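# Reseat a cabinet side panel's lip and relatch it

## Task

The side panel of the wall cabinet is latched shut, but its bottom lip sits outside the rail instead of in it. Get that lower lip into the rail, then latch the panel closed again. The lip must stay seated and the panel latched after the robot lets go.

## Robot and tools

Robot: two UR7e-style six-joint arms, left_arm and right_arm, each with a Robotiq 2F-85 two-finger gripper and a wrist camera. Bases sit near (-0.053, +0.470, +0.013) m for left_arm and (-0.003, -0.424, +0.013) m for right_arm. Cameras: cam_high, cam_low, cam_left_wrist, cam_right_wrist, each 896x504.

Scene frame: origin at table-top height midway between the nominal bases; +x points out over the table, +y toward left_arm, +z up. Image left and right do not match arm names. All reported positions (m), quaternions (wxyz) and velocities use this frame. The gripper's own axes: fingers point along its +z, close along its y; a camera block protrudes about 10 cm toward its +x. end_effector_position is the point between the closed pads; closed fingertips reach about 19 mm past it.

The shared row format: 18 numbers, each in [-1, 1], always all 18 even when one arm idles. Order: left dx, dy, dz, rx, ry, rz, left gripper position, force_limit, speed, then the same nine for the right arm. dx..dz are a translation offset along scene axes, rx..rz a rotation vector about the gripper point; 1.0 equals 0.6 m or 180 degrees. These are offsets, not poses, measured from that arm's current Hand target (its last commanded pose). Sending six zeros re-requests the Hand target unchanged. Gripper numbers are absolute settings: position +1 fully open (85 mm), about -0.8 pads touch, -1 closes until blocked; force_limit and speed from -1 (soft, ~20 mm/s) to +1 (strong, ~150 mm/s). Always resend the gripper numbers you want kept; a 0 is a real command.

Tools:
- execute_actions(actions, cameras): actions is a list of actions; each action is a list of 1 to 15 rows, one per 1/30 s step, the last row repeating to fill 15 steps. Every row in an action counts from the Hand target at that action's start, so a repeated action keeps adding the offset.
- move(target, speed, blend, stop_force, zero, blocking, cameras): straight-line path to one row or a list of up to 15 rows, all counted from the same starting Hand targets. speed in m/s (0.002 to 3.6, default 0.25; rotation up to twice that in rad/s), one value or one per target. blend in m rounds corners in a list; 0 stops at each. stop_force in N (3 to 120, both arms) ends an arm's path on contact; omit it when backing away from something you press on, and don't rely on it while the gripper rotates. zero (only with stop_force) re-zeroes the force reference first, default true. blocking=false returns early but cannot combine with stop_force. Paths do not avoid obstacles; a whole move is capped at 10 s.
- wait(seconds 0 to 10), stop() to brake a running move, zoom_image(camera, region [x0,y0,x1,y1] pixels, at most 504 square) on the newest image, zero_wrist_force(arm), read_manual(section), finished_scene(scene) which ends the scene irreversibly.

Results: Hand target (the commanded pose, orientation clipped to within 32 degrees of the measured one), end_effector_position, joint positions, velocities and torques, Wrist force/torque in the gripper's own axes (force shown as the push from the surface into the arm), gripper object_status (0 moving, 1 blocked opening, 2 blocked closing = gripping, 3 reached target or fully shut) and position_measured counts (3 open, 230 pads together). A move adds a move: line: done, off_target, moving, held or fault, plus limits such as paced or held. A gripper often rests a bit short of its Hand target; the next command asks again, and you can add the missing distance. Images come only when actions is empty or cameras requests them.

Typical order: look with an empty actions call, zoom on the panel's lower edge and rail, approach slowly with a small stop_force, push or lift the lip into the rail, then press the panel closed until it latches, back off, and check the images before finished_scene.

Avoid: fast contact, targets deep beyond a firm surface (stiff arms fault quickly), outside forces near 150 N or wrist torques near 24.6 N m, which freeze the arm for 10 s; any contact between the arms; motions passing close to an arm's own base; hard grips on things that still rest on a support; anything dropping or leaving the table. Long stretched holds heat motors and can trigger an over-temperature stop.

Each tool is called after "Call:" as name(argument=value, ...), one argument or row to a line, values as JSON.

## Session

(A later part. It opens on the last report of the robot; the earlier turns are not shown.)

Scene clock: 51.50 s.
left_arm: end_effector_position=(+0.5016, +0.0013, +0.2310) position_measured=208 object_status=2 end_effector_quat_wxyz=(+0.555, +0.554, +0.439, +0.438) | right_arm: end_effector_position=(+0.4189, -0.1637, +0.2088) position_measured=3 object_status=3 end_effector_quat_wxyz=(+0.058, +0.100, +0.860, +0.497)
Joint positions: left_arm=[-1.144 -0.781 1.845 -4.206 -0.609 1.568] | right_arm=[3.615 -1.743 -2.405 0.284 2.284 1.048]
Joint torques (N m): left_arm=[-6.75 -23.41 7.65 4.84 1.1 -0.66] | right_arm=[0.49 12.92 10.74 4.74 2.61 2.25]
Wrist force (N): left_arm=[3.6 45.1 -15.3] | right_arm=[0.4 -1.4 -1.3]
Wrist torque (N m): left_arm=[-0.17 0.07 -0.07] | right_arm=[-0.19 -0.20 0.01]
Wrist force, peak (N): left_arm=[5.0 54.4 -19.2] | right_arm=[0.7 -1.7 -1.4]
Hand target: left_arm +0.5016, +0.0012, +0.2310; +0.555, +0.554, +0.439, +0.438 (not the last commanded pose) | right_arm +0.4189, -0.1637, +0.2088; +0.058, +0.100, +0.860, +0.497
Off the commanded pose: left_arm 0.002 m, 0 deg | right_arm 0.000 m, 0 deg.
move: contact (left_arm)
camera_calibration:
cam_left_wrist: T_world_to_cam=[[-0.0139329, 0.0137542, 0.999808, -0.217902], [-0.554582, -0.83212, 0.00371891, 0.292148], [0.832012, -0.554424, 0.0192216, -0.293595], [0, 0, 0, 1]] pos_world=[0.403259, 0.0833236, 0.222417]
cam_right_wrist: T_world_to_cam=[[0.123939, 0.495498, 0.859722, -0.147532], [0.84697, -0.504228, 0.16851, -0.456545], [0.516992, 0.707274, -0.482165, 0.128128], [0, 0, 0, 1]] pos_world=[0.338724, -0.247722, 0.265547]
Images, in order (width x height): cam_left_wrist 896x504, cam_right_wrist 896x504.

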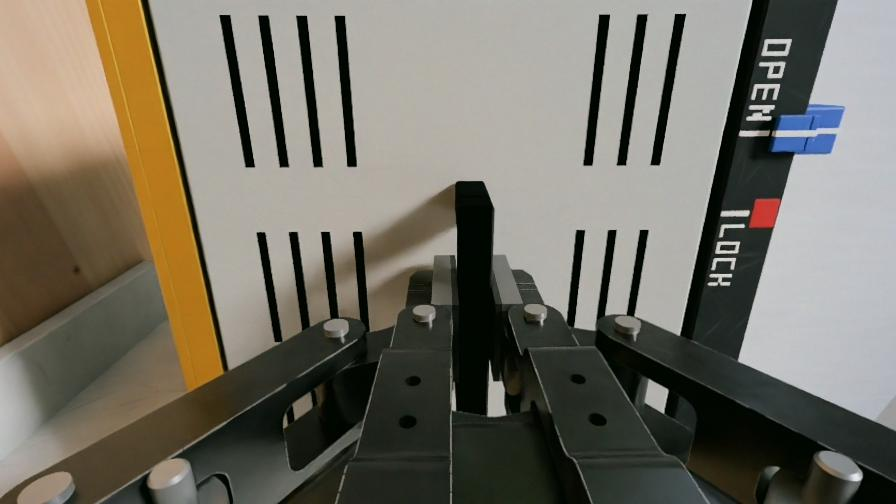

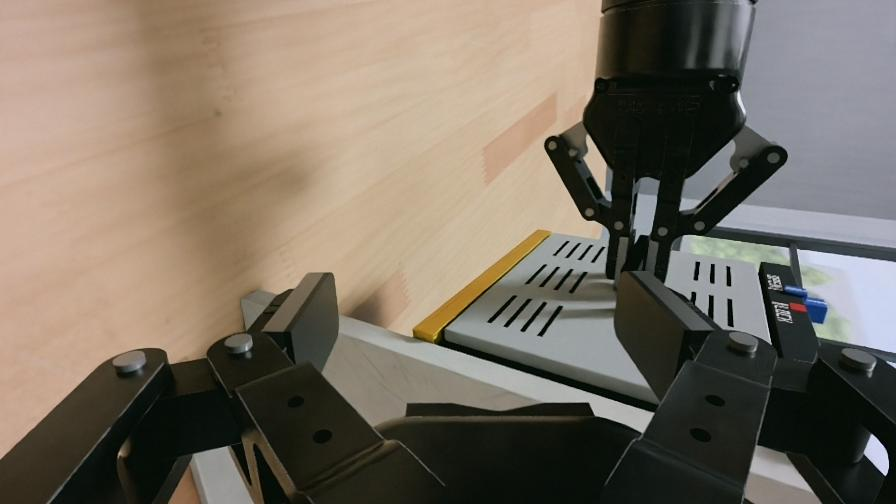

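Call:
move(
  target=[
    [0,0,0.0028,0,0,0,-1,-0.2,-1, 0,0,0,0,0,0,1,-0.5,0.5],
  ],
  speed=0.02,
)

Call:
move(
  target=[
    [0.0081,-0.0019,0,0,0,0,-1,-0.2,-1, 0,0,0,0,0,0,1,-0.5,0.5],
  ],
  speed=0.01,
  stop_force=12,
  cameras=["cam_left_wrist","cam_right_wrist"],
)

Scene clock: 53.60 s.
left_arm: end_effector_position=(+0.5016, +0.0012, +0.2325) position_measured=208 object_status=2 end_effector_quat_wxyz=(+0.555, +0.554, +0.439, +0.438) | right_arm: end_effector_position=(+0.4189, -0.1637, +0.2088) position_measured=3 object_status=3 end_effector_quat_wxyz=(+0.058, +0.100, +0.860, +0.497)
Joint positions: left_arm=[-1.144 -0.784 1.846 -4.203 -0.609 1.568] | right_arm=[3.615 -1.743 -2.405 0.284 2.284 1.048]
Joint torques (N m): left_arm=[-5.99 -55.03 -6.07 0 0.52 -0.37] | right_arm=[1.79 12.61 10.13 4.68 2.64 2.1]
Wrist force (N): left_arm=[-0.8 -4.4 -1.5] | right_arm=[0.8 -1.3 -1.7]
Wrist torque (N m): left_arm=[-0.34 0.24 -0.16] | right_arm=[-0.18 -0.28 0.01]
Wrist force, peak (N): left_arm=[3.5 45.6 -14.9] | right_arm=[0.7 -1.6 -1.6]
Hand target: left_arm +0.5016, +0.0012, +0.2327; +0.555, +0.554, +0.439, +0.438 | right_arm +0.4189, -0.1637, +0.2088; +0.058, +0.100, +0.860, +0.497
Off the commanded pose: left_arm 0.000 m, 0 deg | right_arm 0.000 m, 0 deg.
move: done

Scene clock: 54.93 s.
left_arm: end_effector_position=(+0.5030, +0.0009, +0.2328) position_measured=208 object_status=2 end_effector_quat_wxyz=(+0.555, +0.554, +0.439, +0.438) | right_arm: end_effector_position=(+0.4189, -0.1637, +0.2088) position_measured=3 object_status=3 end_effector_quat_wxyz=(+0.058, +0.100, +0.860, +0.497)
Joint positions: left_arm=[-1.142 -0.783 1.842 -4.201 -0.611 1.568] | right_arm=[3.615 -1.743 -2.405 0.284 2.284 1.048]
Joint torques (N m): left_arm=[-6.45 -55.69 -6.43 -4 1.9 -0.22] | right_arm=[3.13 13.69 10.13 4.67 2.59 2.22]
Wrist force (N): left_arm=[-2.7 -7.5 -1.8] | right_arm=[0.5 -1.4 -1.4]
Wrist torque (N m): left_arm=[-0.71 0.49 -0.13] | right_arm=[-0.19 -0.23 0.00]
Wrist force, peak (N): left_arm=[3.1 -9.7 -37.4] | right_arm=[0.6 -1.7 -1.6]
Hand target: left_arm +0.5030, +0.0009, +0.2328; +0.555, +0.554, +0.439, +0.438 (not the last commanded pose) | right_arm +0.4189, -0.1637, +0.2088; +0.058, +0.100, +0.860, +0.497
Off the commanded pose: left_arm 0.004 m, 0 deg | right_arm 0.000 m, 0 deg.
move: contact (left_arm)
camera_calibration:
cam_left_wrist: T_world_to_cam=[[-0.014015, 0.0138108, 0.999806, -0.219548], [-0.554698, -0.832043, 0.0037178, 0.292626], [0.831934, -0.554539, 0.0193218, -0.294995], [0, 0, 0, 1]] pos_world=[0.404659, 0.0829237, 0.224117]
cam_right_wrist: T_world_to_cam=[[0.123939, 0.495498, 0.859722, -0.147532], [0.84697, -0.504228, 0.16851, -0.456545], [0.516992, 0.707274, -0.482165, 0.128128], [0, 0, 0, 1]] pos_world=[0.338724, -0.247722, 0.265547]
Images, in order (width x height): cam_left_wrist 896x504, cam_right_wrist 896x504.

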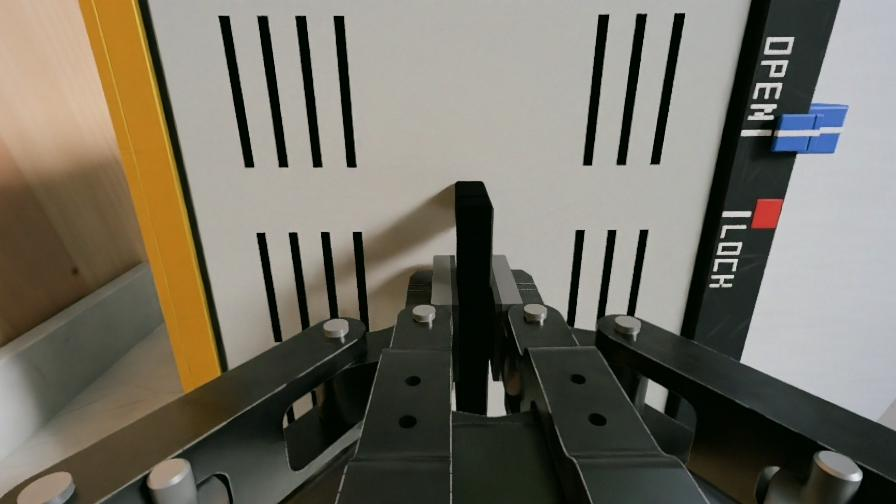

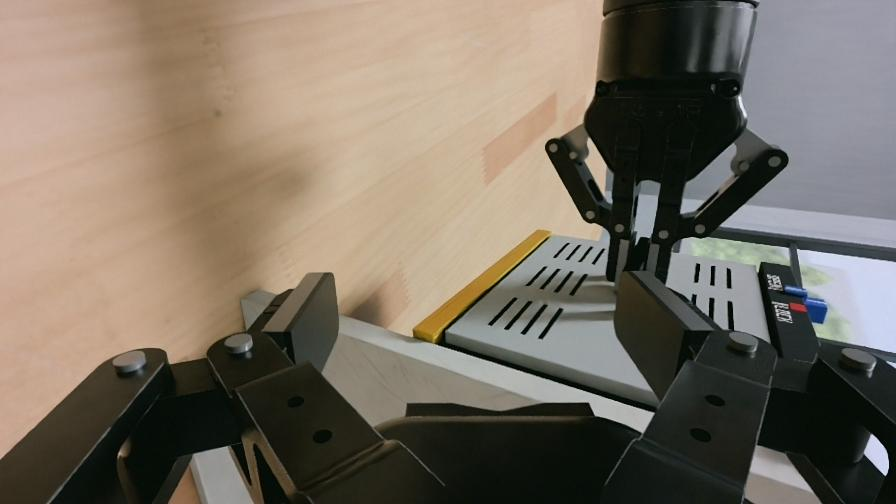

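Call:
move(
  target=[
    [0,0,0,0,0,0,-1,-0.2,-1, -0.098,-0.0105,0.352,0,0,0,0,-0.5,0.5],
    [0,0,0,0,0,0,-1,-0.2,-1, 0.204,0.343,0.3537,-0.3243,0.077,0,0,-0.5,0.5],
    [0,0,0,0,0,0,-1,-0.2,-1, 0.204,0.343,0.2345,-0.3243,0.077,0,0,-0.5,0.5],
    [0,0,0,0,0,0,-1,-0.2,-1, 0.204,0.343,0.2345,-0.3243,0.077,0,-1,-0.7,-1],
  ],
  speed=[0.4,0.4,0.15,0.1],
  blend=[0.03,0.01,0,0],
  cameras=["cam_left_wrist","cam_right_wrist"],
)

Scene clock: 59.90 s.
left_arm: end_effector_position=(+0.5030, +0.0009, +0.2328) position_measured=208 object_status=2 end_effector_quat_wxyz=(+0.555, +0.554, +0.439, +0.438) | right_arm: end_effector_position=(+0.5413, +0.0420, +0.3495) position_measured=196 object_status=0 end_effector_quat_wxyz=(+0.000, +0.116, +0.993, +0.000)
Joint positions: left_arm=[-1.142 -0.783 1.842 -4.201 -0.611 1.568] | right_arm=[4.028 -2.109 -0.862 -1.741 1.571 1.128]
Joint torques (N m): left_arm=[-7.17 -55.7 -7.71 -4.01 1.18 -0.25] | right_arm=[8.62 53.41 21.67 4.52 0.23 1.9]
Wrist force (N): left_arm=[-2.7 -7.6 -1.8] | right_arm=[3.5 -9.9 -1.6]
Wrist torque (N m): left_arm=[-0.73 0.50 -0.13] | right_arm=[0.28 -0.17 -0.16]
Wrist force, peak (N): left_arm=[-2.9 -8.0 -1.4] | right_arm=[3.3 -10.0 -2.0]
Hand target: left_arm +0.5030, +0.0009, +0.2328; +0.555, +0.554, +0.439, +0.438 | right_arm +0.5413, +0.0421, +0.3495; +0.000, +0.116, +0.993, +0.000
Off the commanded pose: left_arm 0.000 m, 0 deg | right_arm 0.000 m, 0 deg.
move: done
camera_calibration:
cam_left_wrist: T_world_to_cam=[[-0.014015, 0.0138108, 0.999806, -0.219548], [-0.554698, -0.832043, 0.0037178, 0.292626], [0.831934, -0.554539, 0.0193218, -0.294995], [0, 0, 0, 1]] pos_world=[0.404659, 0.0829237, 0.224117]
cam_right_wrist: T_world_to_cam=[[0.237022, 0.971425, -0.0124188, -0.162048], [0.914727, -0.218845, 0.339679, -0.588639], [0.327255, -0.091871, -0.94046, 0.283598], [0, 0, 0, 1]] pos_world=[0.484044, 0.0546508, 0.464649]
Images, in order (width x height): cam_left_wrist 896x504, cam_right_wrist 896x504.

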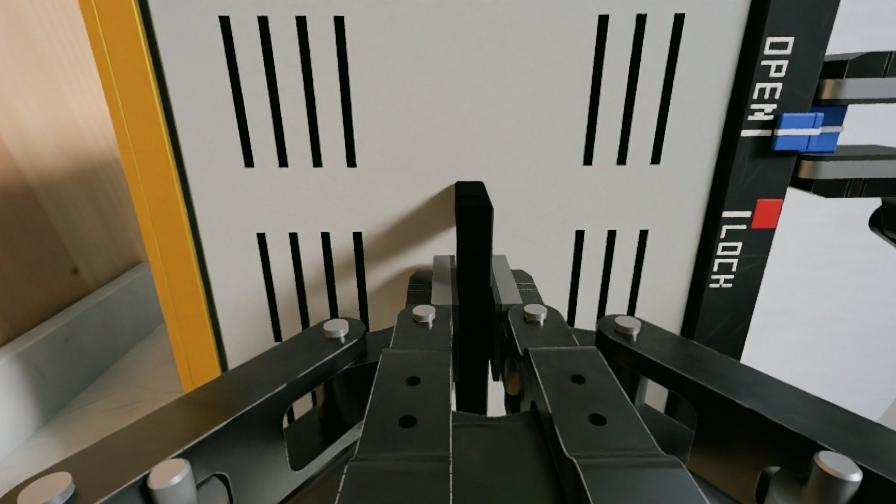

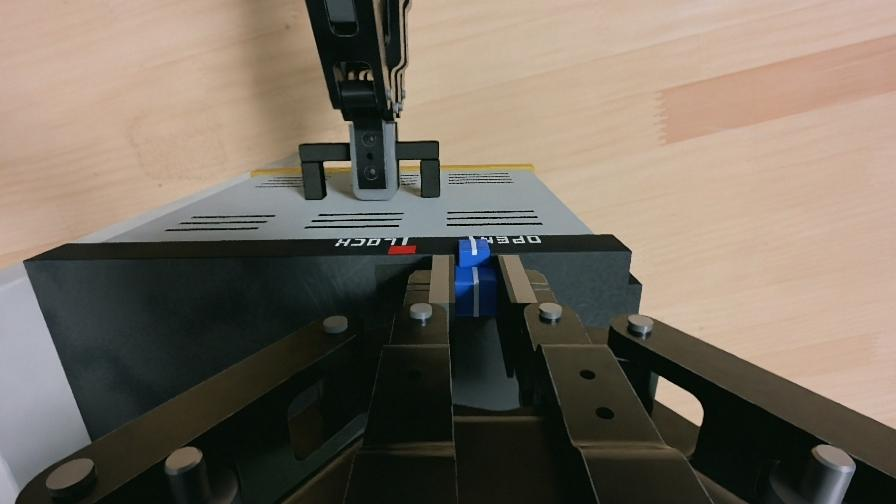

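Call:
move(
  target=[0,0,0,0,0,0,-1,-0.2,-1, -0.0102,-0.0431,0,0,0,0,-1,-0.7,-1],
  speed=0.04,
  stop_force=25,
  cameras=["cam_left_wrist","cam_right_wrist"],
)

Scene clock: 62.57 s.
left_arm: end_effector_position=(+0.5030, +0.0009, +0.2328) position_measured=208 object_status=2 end_effector_quat_wxyz=(+0.555, +0.554, +0.439, +0.438) | right_arm: end_effector_position=(+0.5355, +0.0174, +0.3495) position_measured=196 object_status=2 end_effector_quat_wxyz=(+0.000, +0.116, +0.993, +0.000)
Joint positions: left_arm=[-1.142 -0.783 1.842 -4.201 -0.611 1.568] | right_arm=[4.012 -2.048 -0.956 -1.709 1.571 1.112]
Joint torques (N m): left_arm=[-7.34 -56.02 -9.43 -3.96 0.77 -0.31] | right_arm=[6.71 39.95 29.62 -2.29 0.04 2.31]
Wrist force (N): left_arm=[-2.9 -7.6 -1.5] | right_arm=[-6.8 14.9 2.0]
Wrist torque (N m): left_arm=[-0.72 0.53 -0.13] | right_arm=[-0.10 0.03 0.00]
Wrist force, peak (N): left_arm=[-2.9 -7.8 -1.8] | right_arm=[-8.4 20.5 2.8]
Hand target: left_arm +0.5030, +0.0009, +0.2328; +0.555, +0.554, +0.439, +0.438 | right_arm +0.5355, +0.0174, +0.3495; +0.000, +0.116, +0.993, +0.000 (not the last commanded pose)
Off the commanded pose: left_arm 0.000 m, 0 deg | right_arm 0.001 m, 0 deg.
move: contact (right_arm)
camera_calibration:
cam_left_wrist: T_world_to_cam=[[-0.014015, 0.0138108, 0.999806, -0.219548], [-0.554698, -0.832043, 0.0037178, 0.292626], [0.831934, -0.554539, 0.0193218, -0.294995], [0, 0, 0, 1]] pos_world=[0.404659, 0.0829237, 0.224117]
cam_right_wrist: T_world_to_cam=[[0.237006, 0.971428, -0.0124489, -0.136658], [0.914774, -0.218832, 0.33956, -0.588707], [0.327134, -0.0918659, -0.940502, 0.283304], [0, 0, 0, 1]] pos_world=[0.478244, 0.0299508, 0.464648]
Images, in order (width x height): cam_left_wrist 896x504, cam_right_wrist 896x504.

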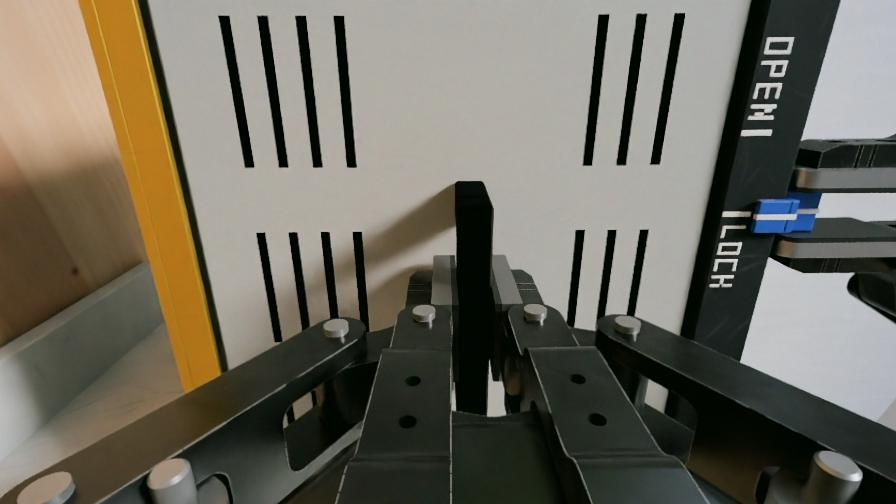

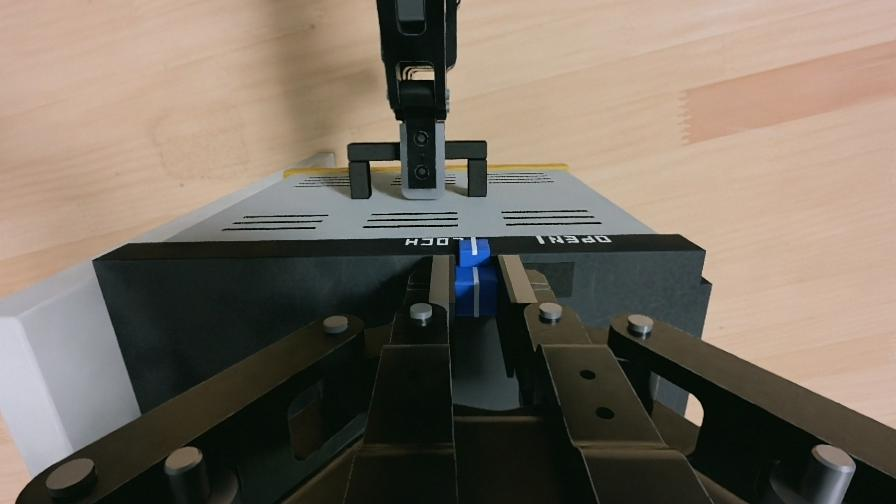

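Call:
move(
  target=[-0.0097,0.0023,0,0,0,0,-1,-0.2,-1, 0,0,0,0,0,0,-1,-0.7,-1],
  speed=0.015,
  stop_force=10,
)

Scene clock: 64.20 s.
left_arm: end_effector_position=(+0.5002, +0.0016, +0.2328) position_measured=208 object_status=2 end_effector_quat_wxyz=(+0.555, +0.554, +0.439, +0.438) | right_arm: end_effector_position=(+0.5354, +0.0174, +0.3495) position_measured=196 object_status=2 end_effector_quat_wxyz=(+0.000, +0.116, +0.993, +0.000)
Joint positions: left_arm=[-1.147 -0.786 1.849 -4.205 -0.606 1.568] | right_arm=[4.012 -2.048 -0.956 -1.709 1.571 1.112]
Joint torques (N m): left_arm=[6.6 -35.95 -17.95 0.03 -2.06 -0.45] | right_arm=[-11.82 40.06 29.17 -0.42 -1.65 2.4]
Wrist force (N): left_arm=[-2.7 -7.0 0.6] | right_arm=[-8.2 15.0 1.5]
Wrist torque (N m): left_arm=[-0.71 0.53 -0.14] | right_arm=[-0.09 0.07 0.00]
Wrist force, peak (N): left_arm=[-6.5 -6.5 31.0] | right_arm=[-8.9 14.8 1.9]
Hand target: left_arm +0.5002, +0.0016, +0.2328; +0.555, +0.554, +0.439, +0.438 (not the last commanded pose) | right_arm +0.5355, +0.0174, +0.3495; +0.000, +0.116, +0.993, +0.000
Off the commanded pose: left_arm 0.003 m, 0 deg | right_arm 0.000 m, 0 deg.
move: contact (left_arm)

Call:
move(
  target=[
    [0.0041,-0.001,-0.001,0,0,0,-1,-0.2,-1, 0,0,0,0,0,0,-1,-0.7,-1],
    [0.0041,-0.001,-0.001,0,0,0,0.3,-0.2,-0.3, 0.0008,0.0032,0,0,0,0,0,-0.7,-0.3],
    [-0.13,0.031,0,0,0,0,0.3,-0.2,-0.3, 0.0008,0.0032,0.12,0,0,0,0,-0.7,-0.3],
  ],
  speed=[0.02,0.05,0.15],
  cameras=["all"],
)

Call:
zoom_image(
  camera="cam_left_wrist",
  region=[100, 0, 700, 420],
)

Call:
zoom_image(
  camera="cam_right_wrist",
  region=[180, 110, 680, 350],
)

Scene clock: 67.53 s.
left_arm: end_effector_position=(+0.4223, +0.0201, +0.2328) position_measured=91 object_status=3 end_effector_quat_wxyz=(+0.555, +0.554, +0.439, +0.438) | right_arm: end_effector_position=(+0.5359, +0.0193, +0.4214) position_measured=129 object_status=3 end_effector_quat_wxyz=(+0.000, +0.116, +0.993, +0.000)
Joint positions: left_arm=[-1.297 -0.853 2.03 -4.319 -0.456 1.568] | right_arm=[4.013 -2.111 -0.669 -1.933 1.571 1.113]
Joint torques (N m): left_arm=[-7.77 -48.26 -1.17 -3.06 1.92 1.31] | right_arm=[-10.16 36.95 32.57 1.42 1.78 -1.82]
Wrist force (N): left_arm=[-2.8 -2.7 -0.4] | right_arm=[1.3 0.6 0.4]
Wrist torque (N m): left_arm=[-0.71 0.52 -0.13] | right_arm=[0.16 -0.18 -0.12]
Wrist force, peak (N): left_arm=[-2.7 7.6 -5.1] | right_arm=[-8.0 15.0 1.7]
Hand target: left_arm +0.4222, +0.0202, +0.2328; +0.555, +0.554, +0.439, +0.438 | right_arm +0.5359, +0.0193, +0.4215; +0.000, +0.116, +0.993, +0.000
Off the commanded pose: left_arm 0.000 m, 0 deg | right_arm 0.000 m, 0 deg.
move: done
camera_calibration:
cam_left_wrist: T_world_to_cam=[[-0.0139595, 0.0138939, 0.999806, -0.220973], [-0.554699, -0.832043, 0.00381779, 0.263843], [0.831934, -0.554538, 0.0193218, -0.217073], [0, 0, 0, 1]] pos_world=[0.323859, 0.102224, 0.224118]
cam_right_wrist: T_world_to_cam=[[0.236886, 0.971459, -0.0123913, -0.137773], [0.914793, -0.218737, 0.339572, -0.613101], [0.327169, -0.0917751, -0.940499, 0.351052], [0, 0, 0, 1]] pos_world=[0.478643, 0.0319511, 0.536649]

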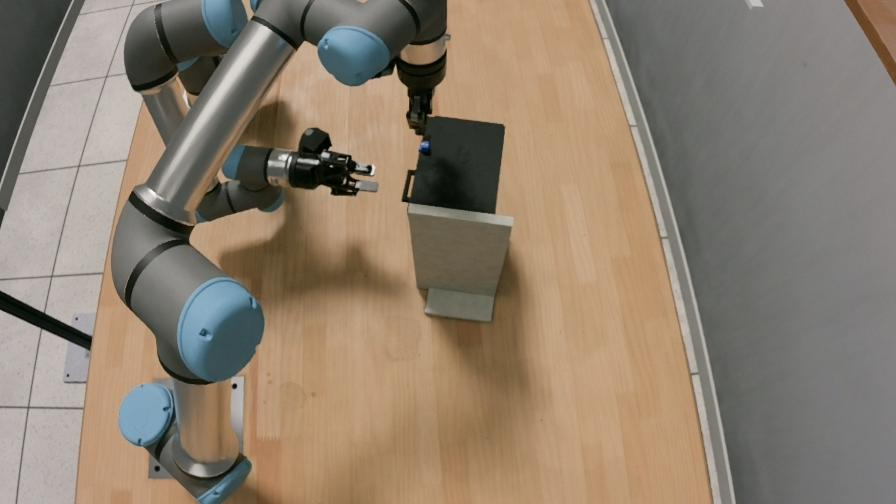

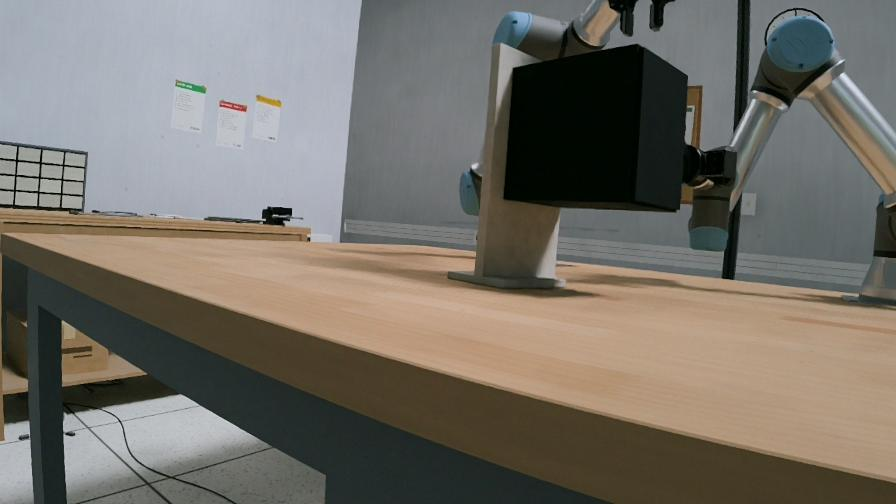

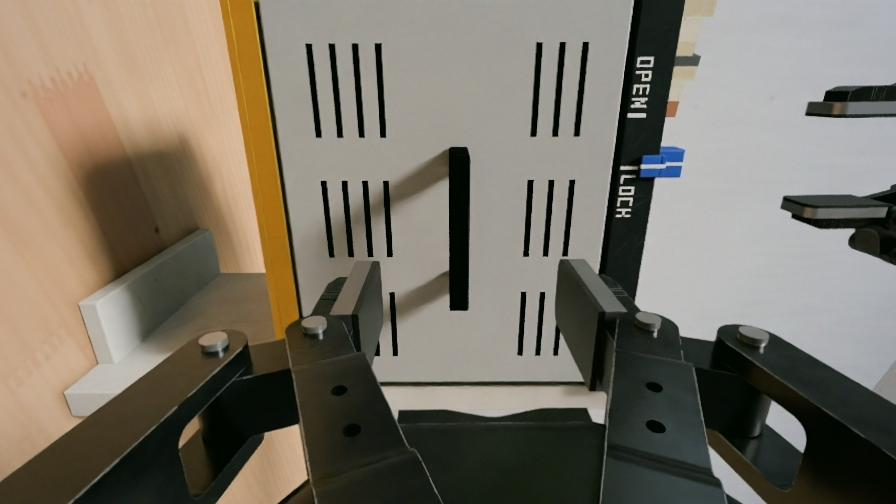

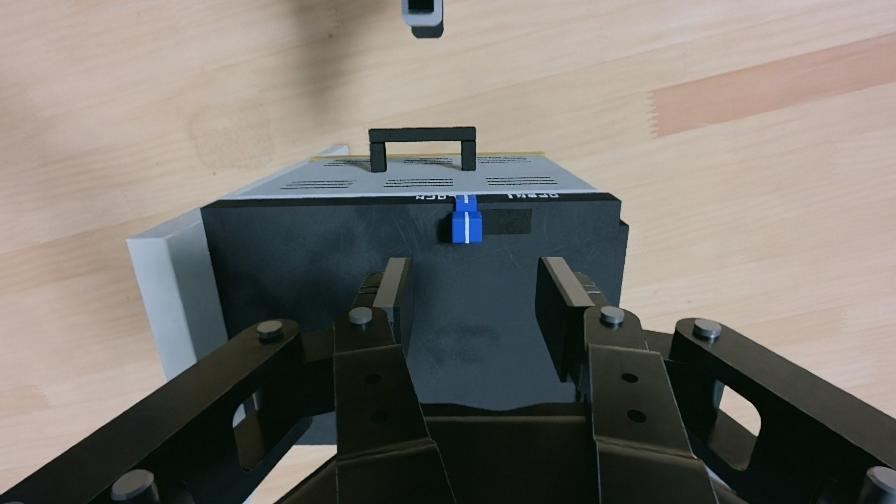

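Region (100, 0, 700, 420) is 600x420 pixels. A region can be at most 504 by 504 pixels.

Scaled by 1.008 from the camera's 896x504 image, which has a finer 1280x720 frame.

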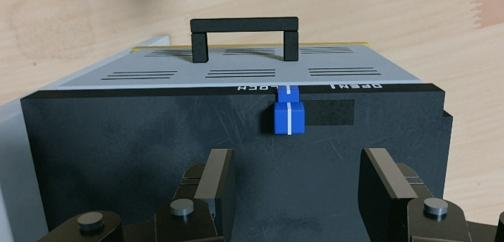

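Call:
finished_scene(
  scene=1,
)

The scene is finished: the task was done.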